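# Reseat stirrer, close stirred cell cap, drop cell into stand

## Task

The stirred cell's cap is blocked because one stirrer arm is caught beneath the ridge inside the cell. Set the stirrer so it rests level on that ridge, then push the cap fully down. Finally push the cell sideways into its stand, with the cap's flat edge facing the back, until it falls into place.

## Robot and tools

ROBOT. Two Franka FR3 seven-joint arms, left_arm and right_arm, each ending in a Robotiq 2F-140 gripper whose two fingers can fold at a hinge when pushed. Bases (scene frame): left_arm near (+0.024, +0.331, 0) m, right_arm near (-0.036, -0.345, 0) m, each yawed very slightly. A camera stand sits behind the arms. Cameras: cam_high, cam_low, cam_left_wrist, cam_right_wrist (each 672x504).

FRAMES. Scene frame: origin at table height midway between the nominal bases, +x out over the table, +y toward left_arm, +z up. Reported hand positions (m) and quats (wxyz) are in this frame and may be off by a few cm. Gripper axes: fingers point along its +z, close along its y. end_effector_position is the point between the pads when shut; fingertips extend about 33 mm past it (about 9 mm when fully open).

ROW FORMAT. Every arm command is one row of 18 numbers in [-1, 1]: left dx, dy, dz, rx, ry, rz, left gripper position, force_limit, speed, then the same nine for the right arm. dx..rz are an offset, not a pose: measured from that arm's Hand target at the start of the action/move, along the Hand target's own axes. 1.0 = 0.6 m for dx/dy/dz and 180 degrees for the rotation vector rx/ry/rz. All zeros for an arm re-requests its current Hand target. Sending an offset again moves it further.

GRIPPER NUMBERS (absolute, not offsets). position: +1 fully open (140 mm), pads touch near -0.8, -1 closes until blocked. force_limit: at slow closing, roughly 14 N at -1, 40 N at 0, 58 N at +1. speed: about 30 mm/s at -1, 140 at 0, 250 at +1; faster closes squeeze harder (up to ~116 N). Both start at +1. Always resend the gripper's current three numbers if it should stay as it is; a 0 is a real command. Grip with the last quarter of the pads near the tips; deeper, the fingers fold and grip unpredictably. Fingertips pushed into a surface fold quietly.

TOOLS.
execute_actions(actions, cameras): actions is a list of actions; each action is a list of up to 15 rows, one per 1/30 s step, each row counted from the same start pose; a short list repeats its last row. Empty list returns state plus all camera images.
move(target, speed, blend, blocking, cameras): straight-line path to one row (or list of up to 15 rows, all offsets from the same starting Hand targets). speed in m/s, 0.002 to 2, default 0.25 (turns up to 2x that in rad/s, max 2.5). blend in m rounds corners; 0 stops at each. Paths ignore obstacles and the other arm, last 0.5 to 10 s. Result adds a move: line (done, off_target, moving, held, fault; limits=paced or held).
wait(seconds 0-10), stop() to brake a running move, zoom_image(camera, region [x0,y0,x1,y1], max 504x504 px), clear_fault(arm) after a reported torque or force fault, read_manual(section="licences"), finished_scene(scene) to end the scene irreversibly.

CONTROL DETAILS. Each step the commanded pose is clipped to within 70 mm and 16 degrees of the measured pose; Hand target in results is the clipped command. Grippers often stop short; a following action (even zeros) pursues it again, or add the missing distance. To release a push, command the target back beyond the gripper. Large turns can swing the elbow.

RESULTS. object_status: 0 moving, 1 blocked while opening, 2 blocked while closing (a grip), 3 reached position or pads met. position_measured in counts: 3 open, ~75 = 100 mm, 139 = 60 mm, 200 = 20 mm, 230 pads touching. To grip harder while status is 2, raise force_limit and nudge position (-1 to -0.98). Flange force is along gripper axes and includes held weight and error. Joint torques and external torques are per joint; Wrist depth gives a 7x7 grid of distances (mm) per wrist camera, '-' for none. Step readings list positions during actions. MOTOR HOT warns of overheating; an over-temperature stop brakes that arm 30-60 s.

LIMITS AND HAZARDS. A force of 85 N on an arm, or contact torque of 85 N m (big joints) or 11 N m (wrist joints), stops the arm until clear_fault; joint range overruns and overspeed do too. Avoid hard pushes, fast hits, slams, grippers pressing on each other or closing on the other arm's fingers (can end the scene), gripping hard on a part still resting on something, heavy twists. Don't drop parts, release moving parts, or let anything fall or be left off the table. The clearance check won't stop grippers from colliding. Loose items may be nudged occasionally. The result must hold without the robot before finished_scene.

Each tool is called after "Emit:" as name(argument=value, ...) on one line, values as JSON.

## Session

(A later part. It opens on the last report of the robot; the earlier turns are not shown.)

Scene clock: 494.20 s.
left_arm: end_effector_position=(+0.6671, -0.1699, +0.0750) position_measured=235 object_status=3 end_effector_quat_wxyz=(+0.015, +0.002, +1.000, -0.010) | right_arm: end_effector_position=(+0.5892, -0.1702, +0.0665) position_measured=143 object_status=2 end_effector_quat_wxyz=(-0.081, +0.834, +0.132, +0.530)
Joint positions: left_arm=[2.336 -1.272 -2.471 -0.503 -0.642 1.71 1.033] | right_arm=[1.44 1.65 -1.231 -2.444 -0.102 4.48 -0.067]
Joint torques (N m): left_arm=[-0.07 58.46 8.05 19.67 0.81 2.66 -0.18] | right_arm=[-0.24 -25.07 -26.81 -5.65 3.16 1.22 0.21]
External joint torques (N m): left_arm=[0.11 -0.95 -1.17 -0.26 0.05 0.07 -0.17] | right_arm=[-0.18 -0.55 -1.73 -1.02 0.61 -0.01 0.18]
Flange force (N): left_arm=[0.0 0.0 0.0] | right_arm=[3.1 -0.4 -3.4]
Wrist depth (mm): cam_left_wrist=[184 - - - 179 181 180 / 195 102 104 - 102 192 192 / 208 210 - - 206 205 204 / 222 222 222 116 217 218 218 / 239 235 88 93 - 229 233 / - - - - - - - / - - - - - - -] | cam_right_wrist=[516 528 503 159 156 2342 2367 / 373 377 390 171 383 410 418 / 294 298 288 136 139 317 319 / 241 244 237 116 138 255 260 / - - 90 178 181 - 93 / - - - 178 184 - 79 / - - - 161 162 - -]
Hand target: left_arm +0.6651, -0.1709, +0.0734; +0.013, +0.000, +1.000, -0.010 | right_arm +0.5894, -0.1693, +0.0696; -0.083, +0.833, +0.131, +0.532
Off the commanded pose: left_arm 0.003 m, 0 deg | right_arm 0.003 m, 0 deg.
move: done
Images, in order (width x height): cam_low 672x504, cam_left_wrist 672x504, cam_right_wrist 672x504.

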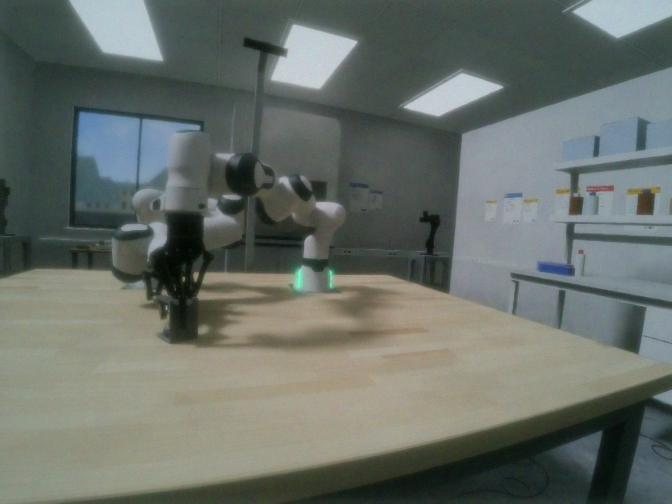

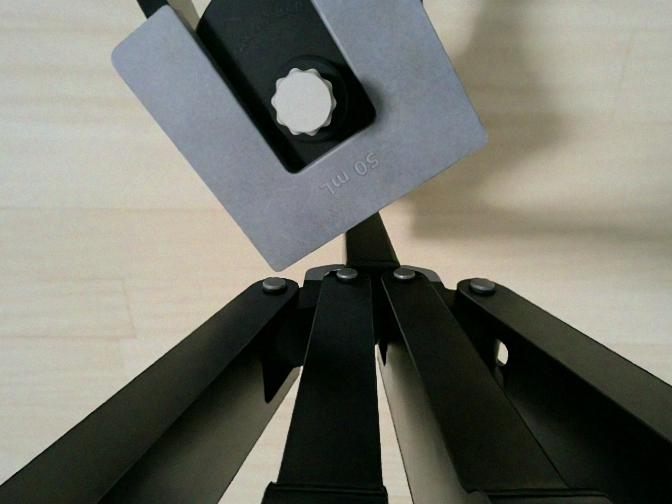

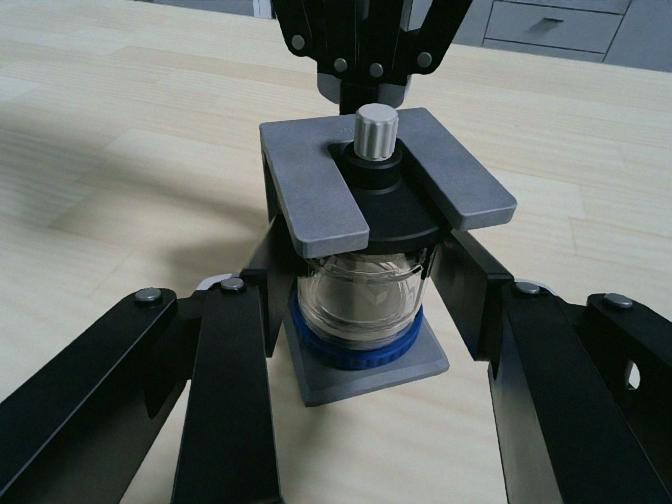

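Emit:
move(target=[0,0,0,0,0,0,-1,-0.6,0.5,-0.0035,0.0026,-0.0071,0,0,0,-1,-1,-1], speed=0.02, cameras=["cam_left_wrist","cam_right_wrist"])

Emit:
zoom_image(camera="cam_left_wrist", region=[100, 0, 400, 290])

Emit:
zoom_image(camera="cam_right_wrist", region=[240, 90, 520, 300])

Scene clock: 495.40 s.
left_arm: end_effector_position=(+0.6671, -0.1699, +0.0750) position_measured=235 object_status=3 end_effector_quat_wxyz=(+0.015, +0.002, +1.000, -0.010) | right_arm: end_effector_position=(+0.5857, -0.1739, +0.0665) position_measured=143 object_status=2 end_effector_quat_wxyz=(-0.080, +0.834, +0.131, +0.529)
Joint positions: left_arm=[2.336 -1.272 -2.471 -0.503 -0.642 1.71 1.033] | right_arm=[1.442 1.65 -1.229 -2.457 -0.103 4.488 -0.067]
Joint velocities: left_arm=[within noise] | right_arm=[0.001 0.002 -0.001 -0.002 -0.001 0.004 -0.001]
Joint torques (N m): left_arm=[-0.09 58.46 8.11 19.73 0.82 2.67 -0.14] | right_arm=[0.05 -24.29 -25.91 -5.97 3.63 1.43 0.07]
External joint torques (N m): left_arm=[0.04 -1.06 -1.14 -0.24 0.06 0.08 -0.14] | right_arm=[0.05 0.07 -0.92 -1.3 1.1 0.18 0.04]
Flange force (N): left_arm=[0.0 0.0 0.0] | right_arm=[-1.4 -0.8 -4.5]
Wrist depth (mm): cam_left_wrist=[184 - - - 179 181 181 / 195 103 - - 190 192 192 / 207 210 110 109 207 205 205 / 223 222 226 130 217 218 218 / 240 236 88 93 - - 235 / - - - - - - - / - - - - - - -] | cam_right_wrist=[510 523 494 162 489 2471 2318 / 371 380 389 175 402 408 418 / 293 296 299 131 139 315 320 / 241 244 236 125 138 256 260 / - - 97 179 181 - 93 / - - - 178 184 - 79 / - - - 161 162 - -]
Hand target: left_arm +0.6651, -0.1709, +0.0734; +0.013, +0.000, +1.000, -0.010 | right_arm +0.5853, -0.1722, +0.0695; -0.083, +0.833, +0.131, +0.532
Off the commanded pose: left_arm 0.003 m, 0 deg | right_arm 0.003 m, 0 deg.
move: done
Images, in order (width x height): cam_left_wrist 672x504, cam_right_wrist 672x504.

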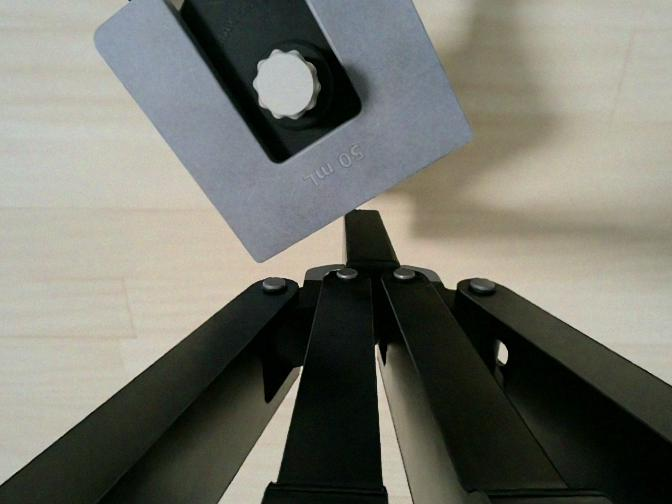

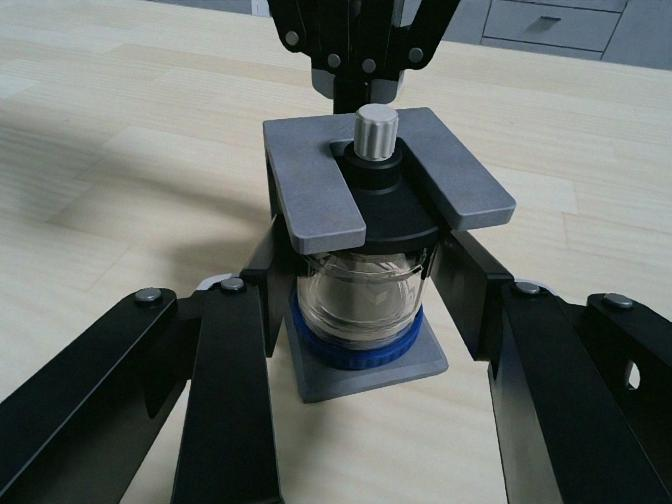

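Scaled by 1.680 from the camera's 672x504 image, which has a finer 960x720 frame.

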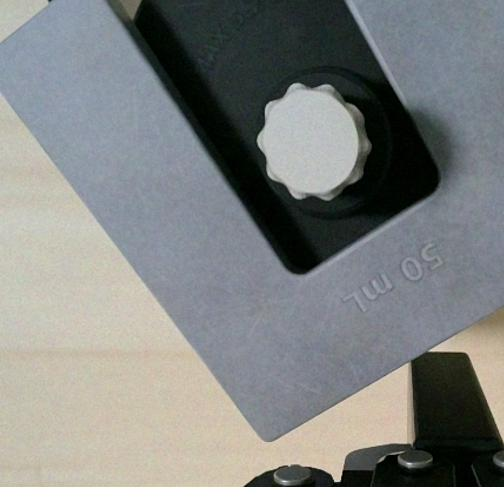

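Scaled by 1.800 from the camera's 672x504 image, which has a finer 960x720 frame.

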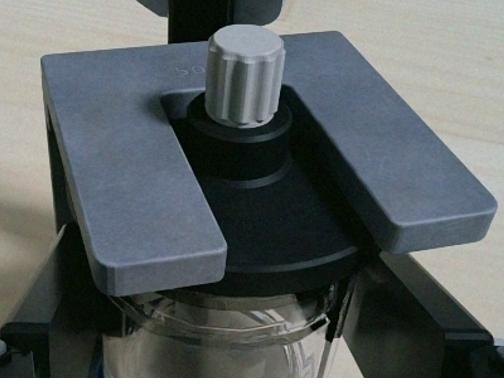

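Emit:
move(target=[[0,0,0,0,0,0,-1,-0.6,0.5,0.0021,-0.001,0.0045,0,0,0,-1,-1,-1],[0,0,0,0,0,0,-1,-0.6,0.5,-0.0092,-0.001,0.0098,0,0,0,-1,-1,-1]], speed=0.03)

Emit:
move(target=[0,0,0,0,0,0,-1,-0.6,0.5,0.002,0,-0.001,0,0,0,0.35,-1,-1], speed=0.03, cameras=["cam_left_wrist","cam_right_wrist"])

Emit:
zoom_image(camera="cam_right_wrist", region=[220, 90, 540, 410])

Scene clock: 497.03 s.
left_arm: end_effector_position=(+0.6671, -0.1699, +0.0750) position_measured=235 object_status=3 end_effector_quat_wxyz=(+0.015, +0.002, +1.000, -0.010) | right_arm: end_effector_position=(+0.5868, -0.1697, +0.0628) position_measured=143 object_status=2 end_effector_quat_wxyz=(-0.085, +0.833, +0.131, +0.531)
Joint positions: left_arm=[2.336 -1.272 -2.471 -0.503 -0.642 1.71 1.033] | right_arm=[1.44 1.656 -1.218 -2.444 -0.086 4.487 -0.067]
Joint torques (N m): left_arm=[-0.1 58.47 8.11 19.71 0.82 2.66 -0.17] | right_arm=[-0.97 -23.09 -24.26 -4.27 2.95 0.72 0.06]
External joint torques (N m): left_arm=[0.27 -0.88 -1.05 -0.25 0.08 0.08 -0.16] | right_arm=[-1.08 1.41 0.68 0.48 0.42 -0.54 0.04]
Flange force (N): left_arm=[0.0 0.0 0.0] | right_arm=[-4.1 3.4 4.8]
Wrist depth (mm): cam_left_wrist=[184 - - - 180 181 181 / 195 192 - - 102 192 192 / 208 210 - 108 202 205 204 / 222 222 225 - 218 220 218 / 239 235 88 93 - 228 234 / - - - - - - - / - - - - - - -] | cam_right_wrist=[513 527 495 162 158 2418 2294 / 371 374 382 161 372 402 406 / 289 293 283 124 133 306 311 / 238 240 240 126 150 250 252 / - - 97 179 184 - 93 / - - - 176 180 - 79 / - - - 157 158 - -]
Hand target: left_arm +0.6651, -0.1709, +0.0734; +0.013, +0.000, +1.000, -0.010 | right_arm +0.5880, -0.1708, +0.0620; -0.083, +0.833, +0.131, +0.532
Off the commanded pose: left_arm 0.003 m, 0 deg | right_arm 0.002 m, 0 deg.
move: done

Scene clock: 498.47 s.
left_arm: end_effector_position=(+0.6671, -0.1699, +0.0750) position_measured=235 object_status=3 end_effector_quat_wxyz=(+0.015, +0.002, +1.000, -0.010) | right_arm: end_effector_position=(+0.5870, -0.1697, +0.0628) position_measured=85 object_status=0 end_effector_quat_wxyz=(-0.085, +0.833, +0.131, +0.531)
Joint positions: left_arm=[2.336 -1.272 -2.471 -0.503 -0.642 1.71 1.033] | right_arm=[1.44 1.656 -1.219 -2.444 -0.086 4.487 -0.067]
Joint torques (N m): left_arm=[-0.04 58.43 8.08 19.67 0.82 2.66 -0.14] | right_arm=[-0.64 -23.74 -25.2 -5.2 2.76 0.86 0.17]
External joint torques (N m): left_arm=[0.19 -0.9 -1.11 -0.26 0.06 0.09 -0.13] | right_arm=[-0.73 0.79 -0.17 -0.43 0.23 -0.4 0.14]
Flange force (N): left_arm=[0.0 0.0 0.0] | right_arm=[-0.9 1.6 0.7]
Wrist depth (mm): cam_left_wrist=[186 - - - 94 182 181 / 196 - 104 - 101 192 192 / 208 209 108 108 205 205 205 / 223 222 221 117 216 220 219 / 240 235 88 93 - 228 234 / - - - - - - - / - - - - - - -] | cam_right_wrist=[518 523 501 162 157 2471 2294 / 372 375 384 161 374 400 408 / 290 293 284 124 133 308 311 / 237 248 153 126 231 158 252 / - - 198 179 197 123 - / - - 177 175 180 181 - / - - 156 158 158 160 -]
Hand target: left_arm +0.6651, -0.1709, +0.0734; +0.013, +0.000, +1.000, -0.010 | right_arm +0.5880, -0.1708, +0.0634; -0.083, +0.833, +0.131, +0.532
Off the commanded pose: left_arm 0.003 m, 0 deg | right_arm 0.002 m, 0 deg.
move: done
Images, in order (width x height): cam_left_wrist 672x504, cam_right_wrist 672x504.

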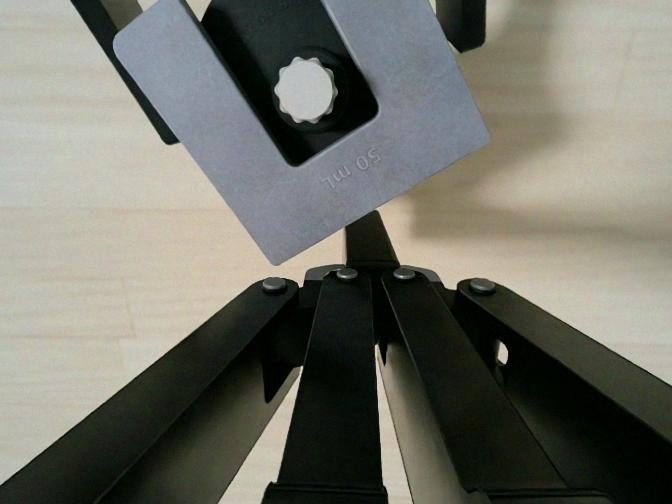

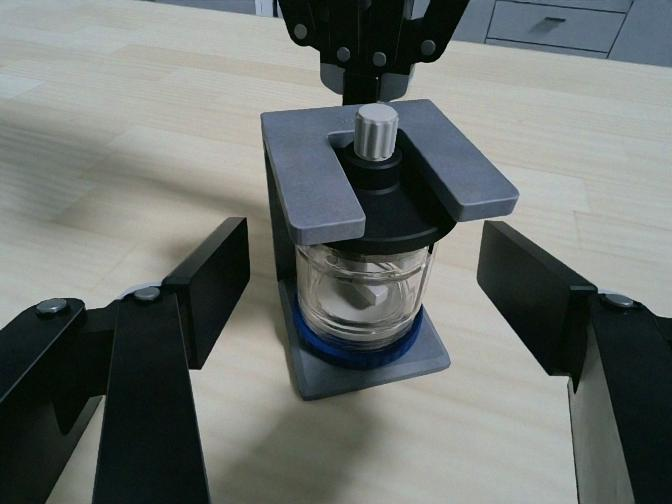

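Scaled by 1.575 from the camera's 672x504 image, which has a finer 960x720 frame.

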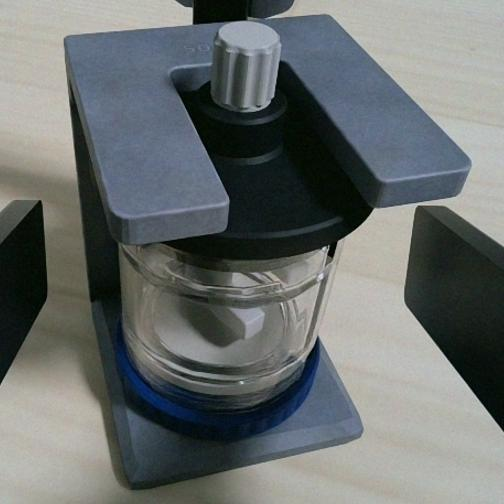

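Emit:
move(target=[0,0,0,0,0,0,-1,-0.6,0.5,0,0,-0.2,0,0,0,0.35,-1,-1], speed=0.12, cameras=["cam_high","cam_low","cam_right_wrist"])

Emit:
zoom_image(camera="cam_right_wrist", region=[200, 60, 500, 360])

Scene clock: 501.20 s.
left_arm: end_effector_position=(+0.6671, -0.1699, +0.0750) position_measured=235 object_status=3 end_effector_quat_wxyz=(+0.015, +0.002, +1.000, -0.010) | right_arm: end_effector_position=(+0.4860, -0.2036, +0.1151) position_measured=85 object_status=3 end_effector_quat_wxyz=(-0.062, +0.837, +0.114, +0.531)
Joint positions: left_arm=[2.336 -1.272 -2.471 -0.503 -0.642 1.71 1.033] | right_arm=[1.583 1.395 -1.209 -2.843 -0.127 4.581 -0.261]
Joint velocities: left_arm=[within noise] | right_arm=[0 0.001 0 0 0.002 0 -0.007]
Joint torques (N m): left_arm=[-0.08 58.45 8.11 19.72 0.81 2.67 -0.14] | right_arm=[-1 -20.19 -18.96 -3.93 2.09 1.72 -0.03]
External joint torques (N m): left_arm=[-0.02 -1.04 -1.15 -0.2 0.05 0.08 -0.13] | right_arm=[-0.99 -0.07 0.58 -0.89 -0.18 0.06 -0.06]
Flange force (N): left_arm=[0.0 0.0 0.0] | right_arm=[-2.0 3.2 -1.1]
Wrist depth (mm): cam_left_wrist=[183 - 106 - 182 181 181 / 195 192 - 104 104 192 192 / 208 209 108 109 202 205 205 / 222 222 221 116 217 219 219 / 240 234 88 93 - 229 235 / - - - - - - - / - - - - - - -] | cam_right_wrist=[633 642 621 262 2645 2645 2709 / 462 474 495 281 515 532 548 / 369 377 382 247 394 407 417 / 305 318 294 296 324 159 338 / - - 258 271 274 123 - / - - 231 235 237 239 - / - - 204 207 209 212 -]
Hand target: left_arm +0.6651, -0.1709, +0.0734; +0.013, +0.000, +1.000, -0.010 | right_arm +0.4844, -0.2041, +0.1139; -0.083, +0.833, +0.131, +0.532
Off the commanded pose: left_arm 0.003 m, 0 deg | right_arm 0.002 m, 3 deg.
joint sent to its limit (right arm) — joint 6 (wrist pitch), upper limit. The joint targets are off in orientation, not in position.
move: off_target (right_arm)
Images, in order (width x height): cam_high 672x504, cam_low 672x504, cam_right_wrist 672x504.

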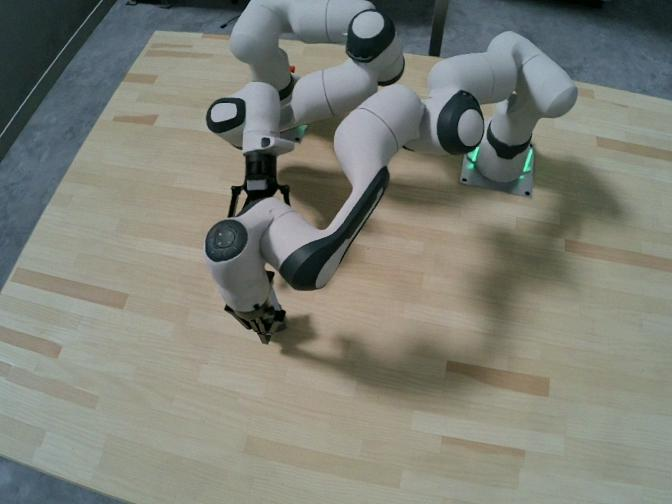

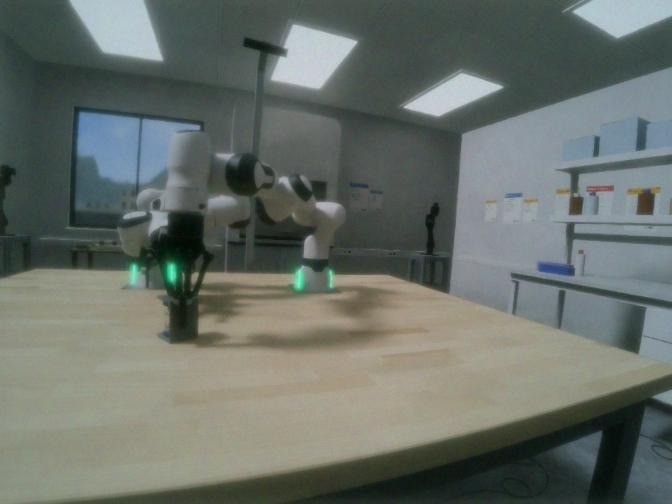

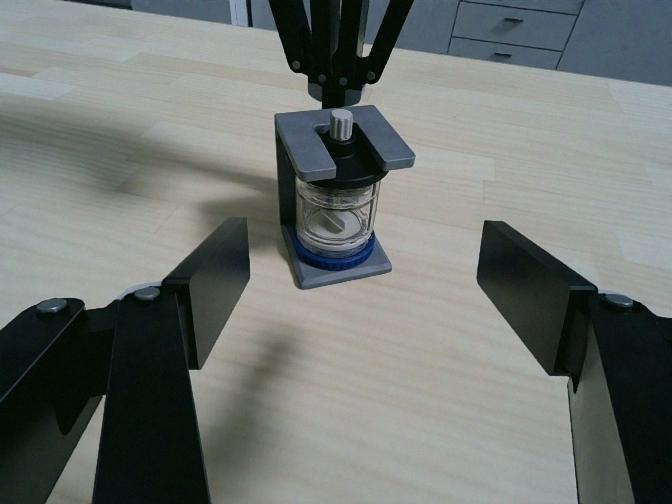

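Scaled by 1.680 from the camera's 672x504 image, which has a finer 960x720 frame.

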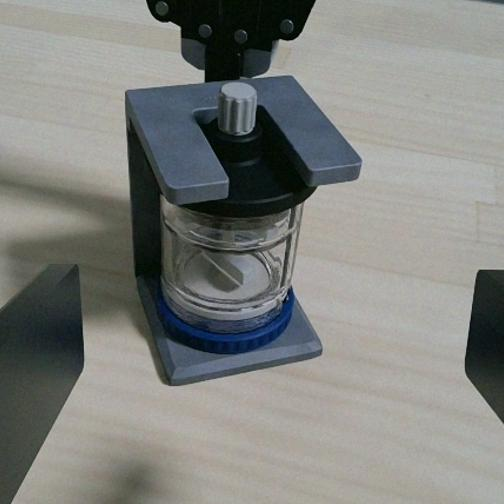

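Emit:
zoom_image(camera="cam_right_wrist", region=[265, 90, 425, 210])

Emit:
zoom_image(camera="cam_right_wrist", region=[265, 190, 405, 300])

Scaled by 3.150 from the camera's 672x504 image, which has a finer 960x720 frame.

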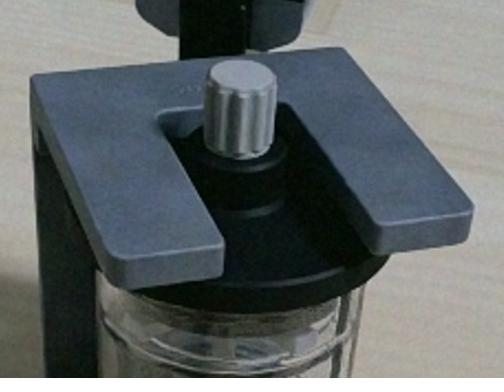

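Scaled by 3.600 from the camera's 672x504 image, which has a finer 960x720 frame.

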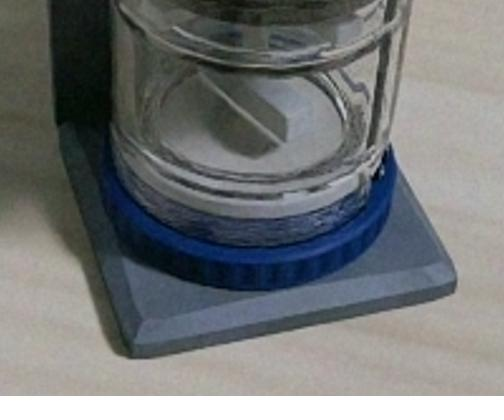

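Emit:
zoom_image(camera="cam_right_wrist", region=[285, 170, 390, 260])

Scaled by 4.800 from the camera's 672x504 image, which has a finer 960x720 frame.

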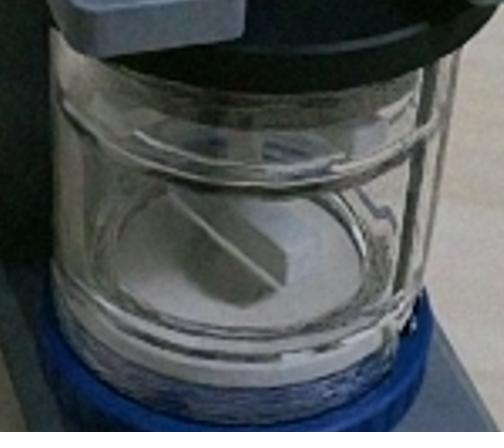

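Emit:
move(target=[[-0.012,0.012,0,0,0,0,-1,-0.6,0.5,0,0,-0.05,0,0,0,0.35,-1,-1],[-0.012,0.012,-0.28,0,0,0,-1,-0.6,0.5,0,0,-0.05,0,0,0,0.35,-1,-1],[0.08,0.05,-0.28,0,0,0,-1,-0.6,0.5,0,0,-0.05,0,0,0,0.35,-1,-1]], speed=0.15, cameras=["cam_low","cam_left_wrist","cam_right_wrist"])

Emit:
zoom_image(camera="cam_low", region=[140, 270, 220, 350])

Emit:
zoom_image(camera="cam_left_wrist", region=[180, 0, 400, 220])

Scene clock: 508.50 s.
left_arm: end_effector_position=(+0.6122, -0.1380, +0.2387) position_measured=235 object_status=3 end_effector_quat_wxyz=(+0.011, -0.003, +1.000, -0.010) | right_arm: end_effector_position=(+0.4592, -0.2123, +0.1260) position_measured=85 object_status=3 end_effector_quat_wxyz=(-0.075, +0.841, +0.125, +0.521)
Joint positions: left_arm=[2.104 -0.796 -2.403 -1.007 -0.512 1.672 1.093] | right_arm=[1.225 0.769 -0.943 -2.942 -0.165 4.581 -0.965]
Joint velocities: left_arm=[within noise] | right_arm=[0 0.001 0 0 0 0 -0.005]
Joint torques (N m): left_arm=[-0.07 50.1 12.33 21.03 1.32 2.87 0.35] | right_arm=[-1.04 -21.6 -10.37 1.19 1.39 3.07 -0.02]
External joint torques (N m): left_arm=[-0.13 -0.13 -0.26 -0.49 0.56 0.31 0.35] | right_arm=[-1.08 0.01 0.3 -0.7 0.18 0 -0.04]
Flange force (N): left_arm=[0.0 0.0 0.0] | right_arm=[-3.8 2.2 -0.2]
Wrist depth (mm): cam_left_wrist=[331 332 327 329 326 325 326 / 352 350 347 347 346 345 345 / 374 374 357 371 370 367 366 / 402 397 395 130 390 392 386 / 434 420 88 93 - 412 418 / - - - - - - - / - - - - - - -] | cam_right_wrist=[596 613 621 639 659 2418 2471 / 456 463 469 281 493 499 504 / 368 372 378 344 389 395 399 / 308 320 297 316 323 158 331 / - - 262 273 276 123 - / - - 236 239 240 242 - / - - 211 212 213 216 -]
Hand target: left_arm +0.6129, -0.1377, +0.2395; +0.013, +0.000, +1.000, -0.010 | right_arm +0.4585, -0.2124, +0.1265; -0.083, +0.833, +0.131, +0.532
Off the commanded pose: left_arm 0.001 m, 0 deg | right_arm 0.001 m, 2 deg.
elbow stopped short (left arm): the move would have taken joint 4 (elbow) straighter than the controller allows.
joint sent to its limit (right arm) — joint 6 (wrist pitch), upper limit. The joint targets still meet the commanded pose.
move: done
Images, in order (width x height): cam_low 672x504, cam_left_wrist 672x504, cam_right_wrist 672x504.

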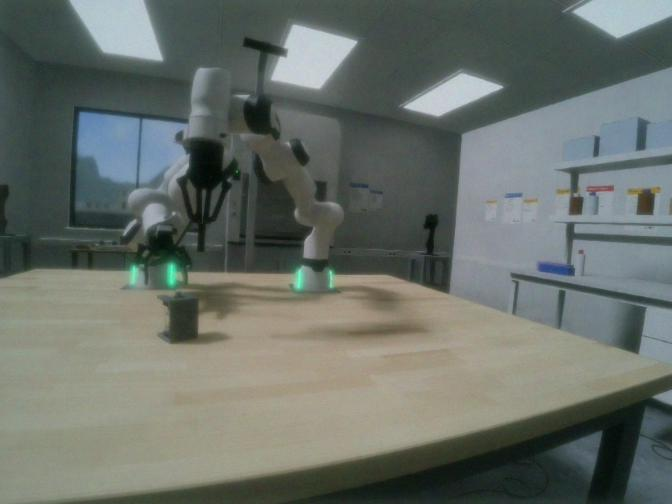

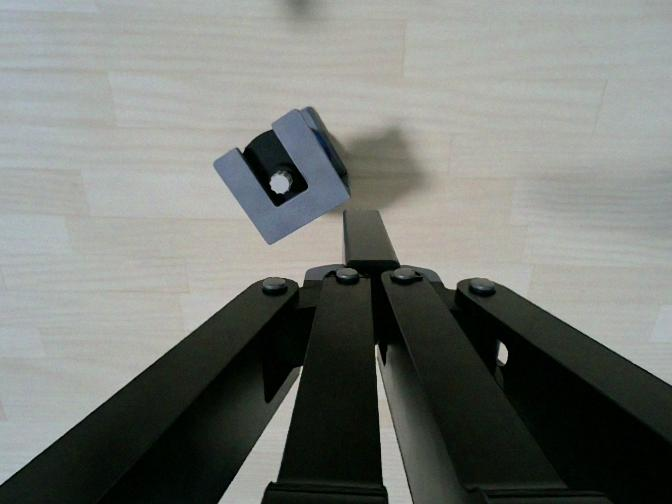

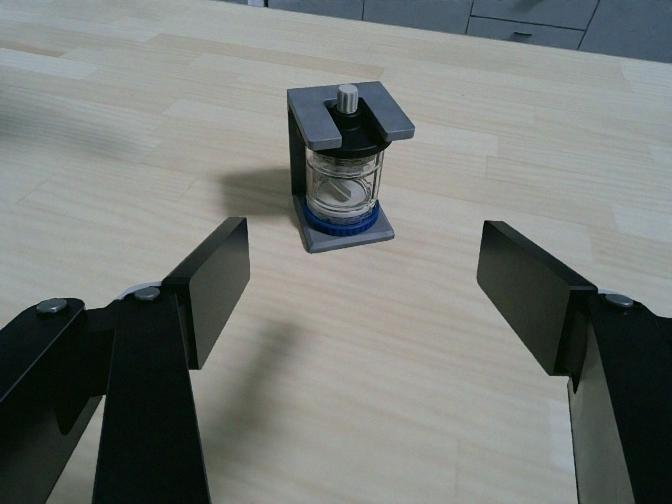

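Scaled by 6.300 from the camera's 672x504 image, which has a finer 960x720 frame.

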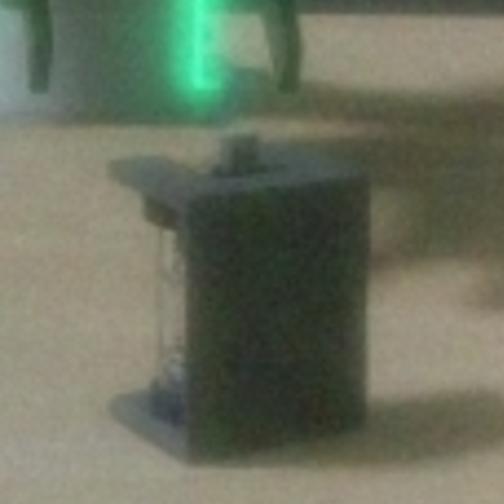

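Scaled by 2.291 from the camera's 672x504 image, which has a finer 960x720 frame.

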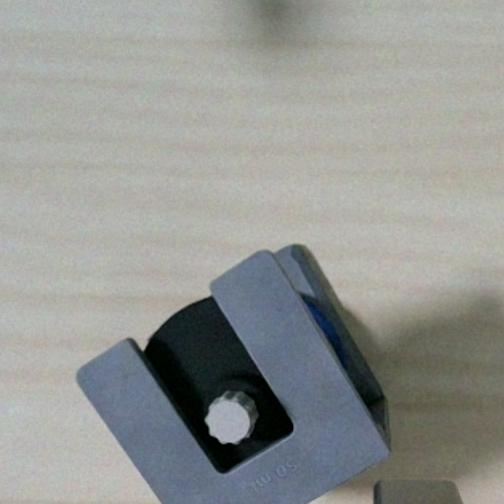

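Emit:
zoom_image(camera="cam_right_wrist", region=[275, 70, 425, 180])

Emit:
zoom_image(camera="cam_right_wrist", region=[280, 140, 410, 260])

Emit:
zoom_image(camera="cam_low", region=[155, 285, 185, 345])

Scaled by 3.360 from the camera's 672x504 image, which has a finer 960x720 frame.

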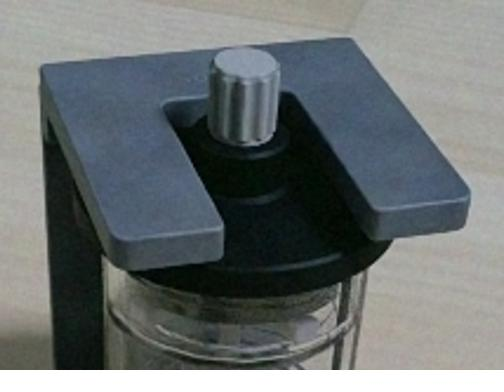

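Scaled by 3.877 from the camera's 672x504 image, which has a finer 960x720 frame.

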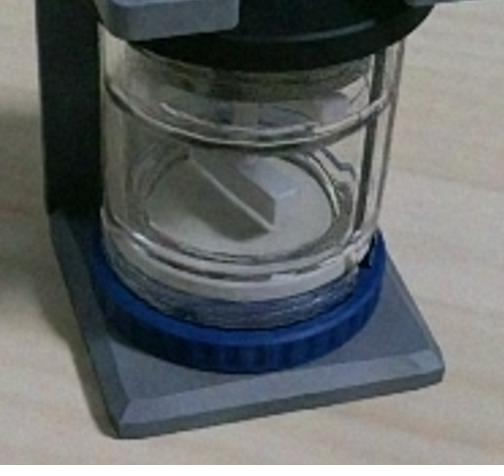

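Scaled by 8.400 from the camera's 672x504 image, which has a finer 960x720 frame.

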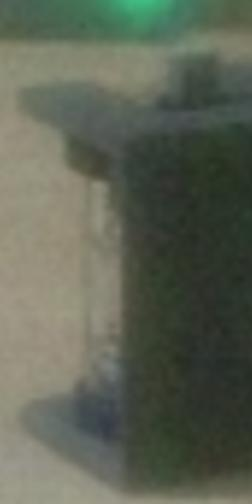

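Emit:
move(target=[[0.018,-0.0772,0,0,0,0,-1,-0.6,0.5,0,0,0,0,0,0,0.35,-1,-1],[0.018,-0.0772,0.125,0,0,0,-1,-0.6,0.5,0,0,0,0,0,0,0.35,-1,-1]], speed=0.12, cameras=["cam_left_wrist","cam_right_wrist"])

Scene clock: 511.83 s.
left_arm: end_effector_position=(+0.6044, -0.1838, +0.1648) position_measured=235 object_status=3 end_effector_quat_wxyz=(+0.012, -0.003, +1.000, -0.008) | right_arm: end_effector_position=(+0.4592, -0.2123, +0.1260) position_measured=85 object_status=3 end_effector_quat_wxyz=(-0.075, +0.841, +0.126, +0.521)
Joint positions: left_arm=[2.092 -0.921 -2.446 -0.971 -0.545 1.764 1.038] | right_arm=[1.225 0.769 -0.943 -2.942 -0.165 4.581 -0.967]
Joint velocities: left_arm=[-0.001 -0.001 0 -0.001 0 0.004 0.003] | right_arm=[within noise]
Joint torques (N m): left_arm=[0.24 53.23 12.13 20.84 0.77 2.84 0.36] | right_arm=[-0.25 -21.1 -10.96 1.28 1.4 3.06 0.06]
External joint torques (N m): left_arm=[0.17 -0.34 -0.99 -0.55 0 0.27 0.36] | right_arm=[-0.22 0.52 -0.24 -0.61 0.18 -0.01 0.03]
Flange force (N): left_arm=[0.0 0.0 0.0] | right_arm=[-1.9 0.6 -0.9]
Wrist depth (mm): cam_left_wrist=[265 263 262 262 262 261 260 / 279 280 280 277 276 277 277 / 298 297 297 209 295 295 294 / 320 319 318 - 315 314 314 / 343 337 88 93 - 330 337 / - - - - - - - / - - - - - - -] | cam_right_wrist=[598 611 619 592 657 2585 2418 / 455 461 468 275 488 501 506 / 369 373 377 343 387 394 399 / 307 321 295 316 323 159 330 / - - 262 274 277 123 - / - - 236 239 240 243 - / - - 211 212 213 215 -]
Hand target: left_arm +0.6040, -0.1854, +0.1652; +0.013, +0.000, +1.000, -0.010 | right_arm +0.4587, -0.2121, +0.1269; -0.074, +0.840, +0.127, +0.522 (not the last commanded pose)
Off the commanded pose: left_arm 0.002 m, 0 deg | right_arm 0.001 m, 2 deg.
joint sent to its limit (right arm) — joint 6 (wrist pitch), upper limit.
move: done
Images, in order (width x height): cam_left_wrist 672x504, cam_right_wrist 672x504.

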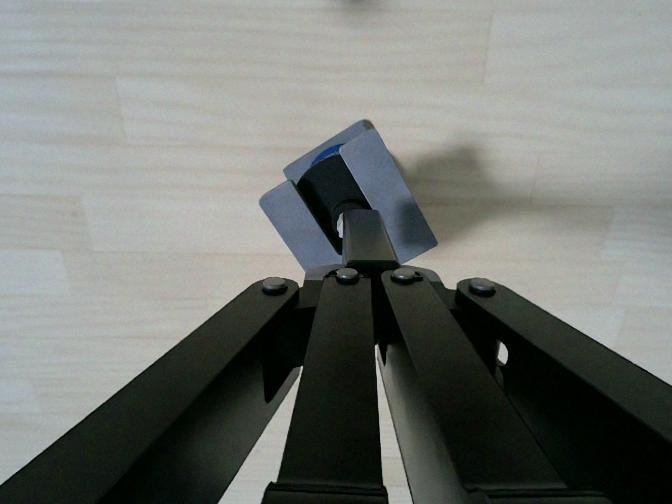

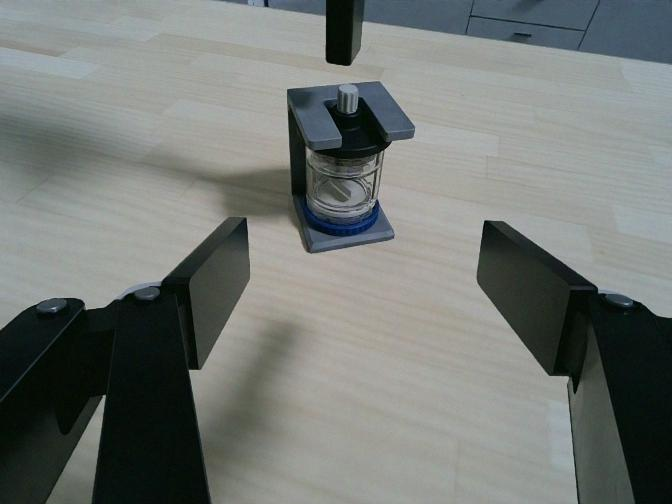

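Emit:
move(target=[0,-0.004,0.0283,0,0,0,-1,-0.6,0.5,0,0,0,0,0,0,0.35,-1,-1], speed=0.06, cameras=["cam_right_wrist"])

Emit:
zoom_image(camera="cam_right_wrist", region=[275, 30, 425, 180])

Emit:
move(target=[0,0,0.0066,0,0,0,-1,-0.6,0.5,0,0,0,0,0,0,0.35,-1,-1], speed=0.03)

Emit:
move(target=[0,0,0.0066,0,0,0,-1,-0.6,0.5,0,0,0,0,0,0,0.35,-1,-1], speed=0.03, cameras=["cam_right_wrist"])

Emit:
zoom_image(camera="cam_right_wrist", region=[275, 30, 425, 180])

Scene clock: 513.20 s.
left_arm: end_effector_position=(+0.6046, -0.1871, +0.1495) position_measured=235 object_status=3 end_effector_quat_wxyz=(+0.013, -0.002, +1.000, -0.009) | right_arm: end_effector_position=(+0.4592, -0.2123, +0.1260) position_measured=85 object_status=3 end_effector_quat_wxyz=(-0.075, +0.841, +0.126, +0.521)
Joint positions: left_arm=[2.091 -0.934 -2.459 -0.986 -0.546 1.794 1.039] | right_arm=[1.225 0.769 -0.943 -2.942 -0.165 4.581 -0.967]
Joint velocities: left_arm=[0 0 0 -0.001 0.001 0.004 -0.001] | right_arm=[within noise]
Joint torques (N m): left_arm=[0.33 52.81 12.21 21.11 0.72 3.01 0.38] | right_arm=[-0.3 -21.04 -11.07 1.27 1.39 3.07 0.08]
External joint torques (N m): left_arm=[0.3 -0.81 -0.91 -0.25 -0.04 0.45 0.38] | right_arm=[-0.29 0.56 -0.36 -0.63 0.17 0 0.05]
Flange force (N): left_arm=[0.0 0.0 0.0] | right_arm=[-1.8 1.1 -1.0]
Wrist depth (mm): cam_left_wrist=[251 249 249 250 247 248 246 / 265 265 265 263 264 262 262 / 283 282 280 - 280 280 279 / 302 302 302 - 292 299 296 / 328 320 88 93 - 312 318 / - - - - - - - / - - - - - - -] | cam_right_wrist=[598 611 625 559 657 2498 2471 / 453 462 469 273 491 496 508 / 366 372 375 331 388 394 400 / 308 319 296 308 321 159 331 / - - 262 273 276 123 - / - - 235 238 241 242 - / - - 211 212 214 215 -]
Hand target: left_arm +0.6044, -0.1882, +0.1483; +0.013, +0.000, +1.000, -0.010 | right_arm +0.4587, -0.2121, +0.1269; -0.074, +0.840, +0.127, +0.522
Off the commanded pose: left_arm 0.002 m, 0 deg | right_arm 0.001 m, 0 deg.
joint sent to its limit (right arm) — joint 6 (wrist pitch), upper limit. The joint targets still meet the commanded pose.
move: done
Images, in order (width x height): cam_right_wrist 672x504.

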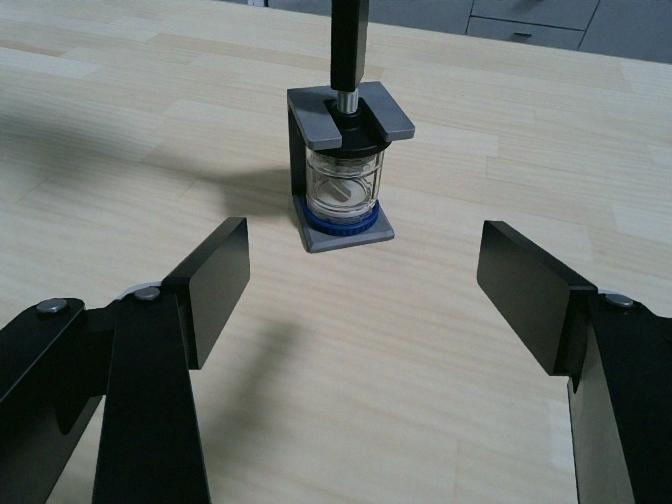

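Scaled by 3.360 from the camera's 672x504 image, which has a finer 960x720 frame.

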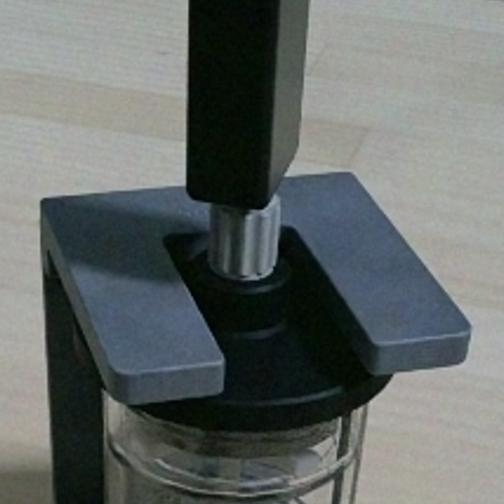

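Scene clock: 513.93 s.
left_arm: end_effector_position=(+0.6047, -0.1877, +0.1465) position_measured=235 object_status=3 end_effector_quat_wxyz=(+0.013, -0.003, +1.000, -0.010) | right_arm: end_effector_position=(+0.4592, -0.2123, +0.1260) position_measured=85 object_status=3 end_effector_quat_wxyz=(-0.075, +0.841, +0.126, +0.521)
Joint positions: left_arm=[2.091 -0.935 -2.463 -0.992 -0.546 1.803 1.04] | right_arm=[1.225 0.769 -0.943 -2.942 -0.165 4.581 -0.967]
Joint velocities: left_arm=[0.001 0.001 -0.003 0.001 0 0.006 0] | right_arm=[within noise]
Joint torques (N m): left_arm=[0.33 52.38 11.84 20.93 0.79 2.9 0.36] | right_arm=[-0.23 -21.09 -10.93 1.24 1.4 3.07 0.05]
External joint torques (N m): left_arm=[0.48 -1.35 -1.22 -0.58 0.04 0.32 0.36] | right_arm=[-0.25 0.47 -0.26 -0.64 0.19 0.01 0.02]
Flange force (N): left_arm=[0.0 0.0 0.0] | right_arm=[-1.8 0.6 -1.1]
Wrist depth (mm): cam_left_wrist=[248 247 247 247 245 244 245 / 264 262 263 260 259 259 258 / 280 280 278 - 273 275 275 / 302 300 298 - 294 294 295 / 324 318 88 93 - 306 316 / - - - - - - - / - - - - - - -] | cam_right_wrist=[601 606 628 252 656 2444 2645 / 454 462 469 275 493 496 510 / 366 370 379 323 388 393 399 / 308 321 295 317 322 158 330 / - - 263 275 276 123 - / - - 237 239 242 242 - / - - 211 212 214 215 -]
Hand target: left_arm +0.6045, -0.1882, +0.1443; +0.013, +0.000, +1.000, -0.010 | right_arm +0.4587, -0.2121, +0.1269; -0.074, +0.840, +0.127, +0.522
Off the commanded pose: left_arm 0.002 m, 0 deg | right_arm 0.001 m, 0 deg.
joint sent to its limit (right arm) — joint 6 (wrist pitch), upper limit. The joint targets still meet the commanded pose.
move: done

Scene clock: 514.63 s.
left_arm: end_effector_position=(+0.6057, -0.1882, +0.1450) position_measured=235 object_status=3 end_effector_quat_wxyz=(+0.014, -0.003, +1.000, -0.011) | right_arm: end_effector_position=(+0.4592, -0.2123, +0.1260) position_measured=85 object_status=3 end_effector_quat_wxyz=(-0.075, +0.841, +0.126, +0.521)
Joint positions: left_arm=[2.091 -0.935 -2.464 -0.995 -0.546 1.81 1.04] | right_arm=[1.225 0.769 -0.943 -2.942 -0.165 4.581 -0.967]
Joint velocities: left_arm=[0 0 0 0.001 0 0.003 0.001] | right_arm=[within noise]
Joint torques (N m): left_arm=[0.36 50.27 11.36 19.3 0.8 3.15 0.36] | right_arm=[-0.38 -21.03 -10.95 1.3 1.37 3.08 0.09]
External joint torques (N m): left_arm=[0.7 -3.44 -1.62 -2.26 0.06 0.58 0.37] | right_arm=[-0.39 0.57 -0.26 -0.58 0.15 0.01 0.07]
Flange force (N): left_arm=[0.0 0.0 0.0] | right_arm=[-2.5 1.4 -0.6]
Wrist depth (mm): cam_left_wrist=[249 247 245 245 244 242 244 / 263 262 260 259 258 258 257 / 280 278 278 191 275 274 274 / 299 299 298 130 290 295 293 / 322 317 88 93 - 306 314 / - - - - - - - / - - - - - - -] | cam_right_wrist=[589 606 623 558 646 2471 2044 / 455 463 468 272 488 497 506 / 366 371 377 326 388 393 399 / 307 321 295 315 323 159 331 / - - 262 273 275 123 - / - - 236 238 240 243 - / - - 211 211 214 216 -]
Hand target: left_arm +0.6046, -0.1883, +0.1404; +0.013, +0.000, +1.000, -0.010 | right_arm +0.4587, -0.2121, +0.1269; -0.074, +0.840, +0.127, +0.522
Off the commanded pose: left_arm 0.005 m, 0 deg | right_arm 0.001 m, 0 deg.
joint sent to its limit (right arm) — joint 6 (wrist pitch), upper limit. The joint targets still meet the commanded pose.
move: off_target (left_arm)
Images, in order (width x height): cam_right_wrist 672x504.

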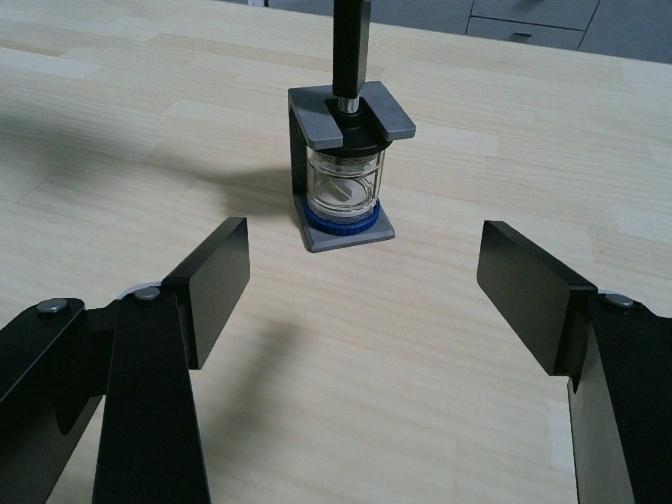

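Scaled by 3.360 from the camera's 672x504 image, which has a finer 960x720 frame.

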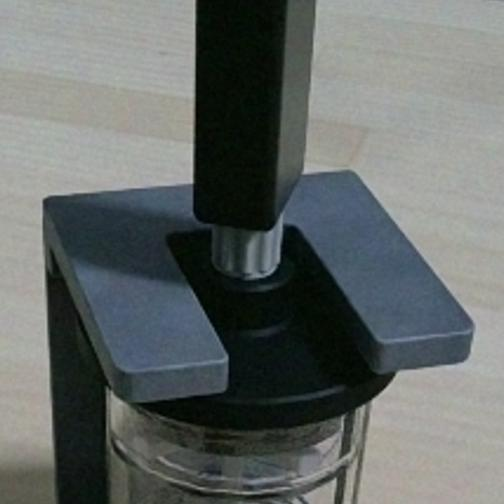

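Emit:
move(target=[0,0,-0.13,0,0,0,-1,-0.6,0.5,0,0,0,0,0,0,0.35,-1,-1], speed=0.12, cameras=["cam_right_wrist"])

Emit:
zoom_image(camera="cam_right_wrist", region=[275, 70, 425, 260])

Scene clock: 516.30 s.
left_arm: end_effector_position=(+0.6025, -0.1884, +0.2197) position_measured=235 object_status=3 end_effector_quat_wxyz=(+0.014, +0.004, +1.000, -0.011) | right_arm: end_effector_position=(+0.4592, -0.2123, +0.1260) position_measured=85 object_status=3 end_effector_quat_wxyz=(-0.075, +0.841, +0.126, +0.521)
Joint positions: left_arm=[2.143 -0.919 -2.455 -0.809 -0.533 1.634 1.015] | right_arm=[1.225 0.769 -0.943 -2.942 -0.165 4.581 -0.967]
Joint velocities: left_arm=[-0.001 0 -0.001 -0.001 -0.001 -0.003 -0.004] | right_arm=[within noise]
Joint torques (N m): left_arm=[0.75 52.4 10.73 21.36 0.81 2.46 -0.13] | right_arm=[-0.3 -21.06 -10.97 1.25 1.4 3.07 0.03]
External joint torques (N m): left_arm=[0.55 -1.46 -0.63 0.45 0.04 -0.12 -0.12] | right_arm=[-0.27 0.52 -0.25 -0.61 0.17 0.01 0.01]
Flange force (N): left_arm=[0.0 0.0 0.0] | right_arm=[-2.0 0.8 -0.9]
Wrist depth (mm): cam_left_wrist=[315 313 311 309 310 307 307 / 335 334 329 329 328 327 325 / 357 354 353 - 351 348 346 / 379 380 376 147 372 372 371 / 409 400 88 93 - 388 397 / - - - - - - - / - - - - - - -] | cam_right_wrist=[596 604 626 646 657 2498 2444 / 453 462 468 537 489 500 505 / 369 371 377 327 388 392 399 / 308 320 295 318 321 159 330 / - - 261 273 275 123 - / - - 236 239 241 242 - / - - 210 212 214 215 -]
Hand target: left_arm +0.6026, -0.1868, +0.2183; +0.013, +0.000, +1.000, -0.010 | right_arm +0.4587, -0.2121, +0.1269; -0.074, +0.840, +0.127, +0.522
Off the commanded pose: left_arm 0.002 m, 1 deg | right_arm 0.001 m, 0 deg.
joint sent to its limit (right arm) — joint 6 (wrist pitch), upper limit. The joint targets still meet the commanded pose.
move: done
Images, in order (width x height): cam_right_wrist 672x504.

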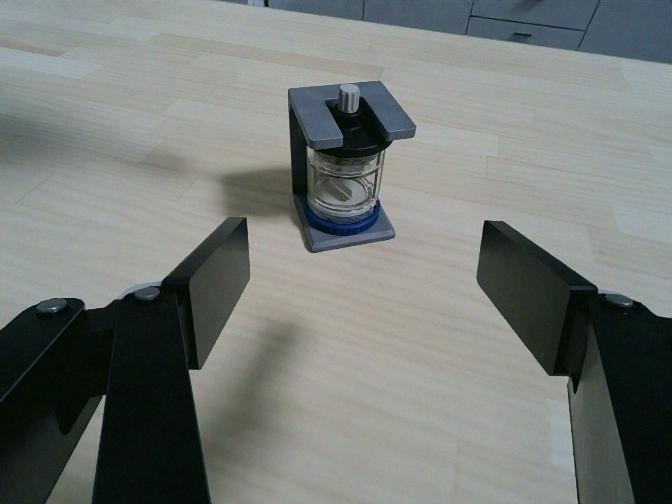

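Scaled by 2.653 from the camera's 672x504 image, which has a finer 960x720 frame.

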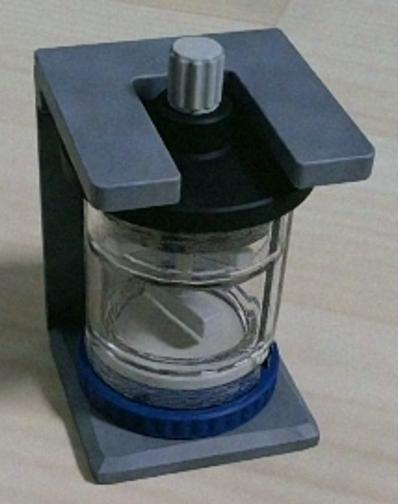

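Emit:
finished_scene(scene=1)

The scene is finished: the task was done.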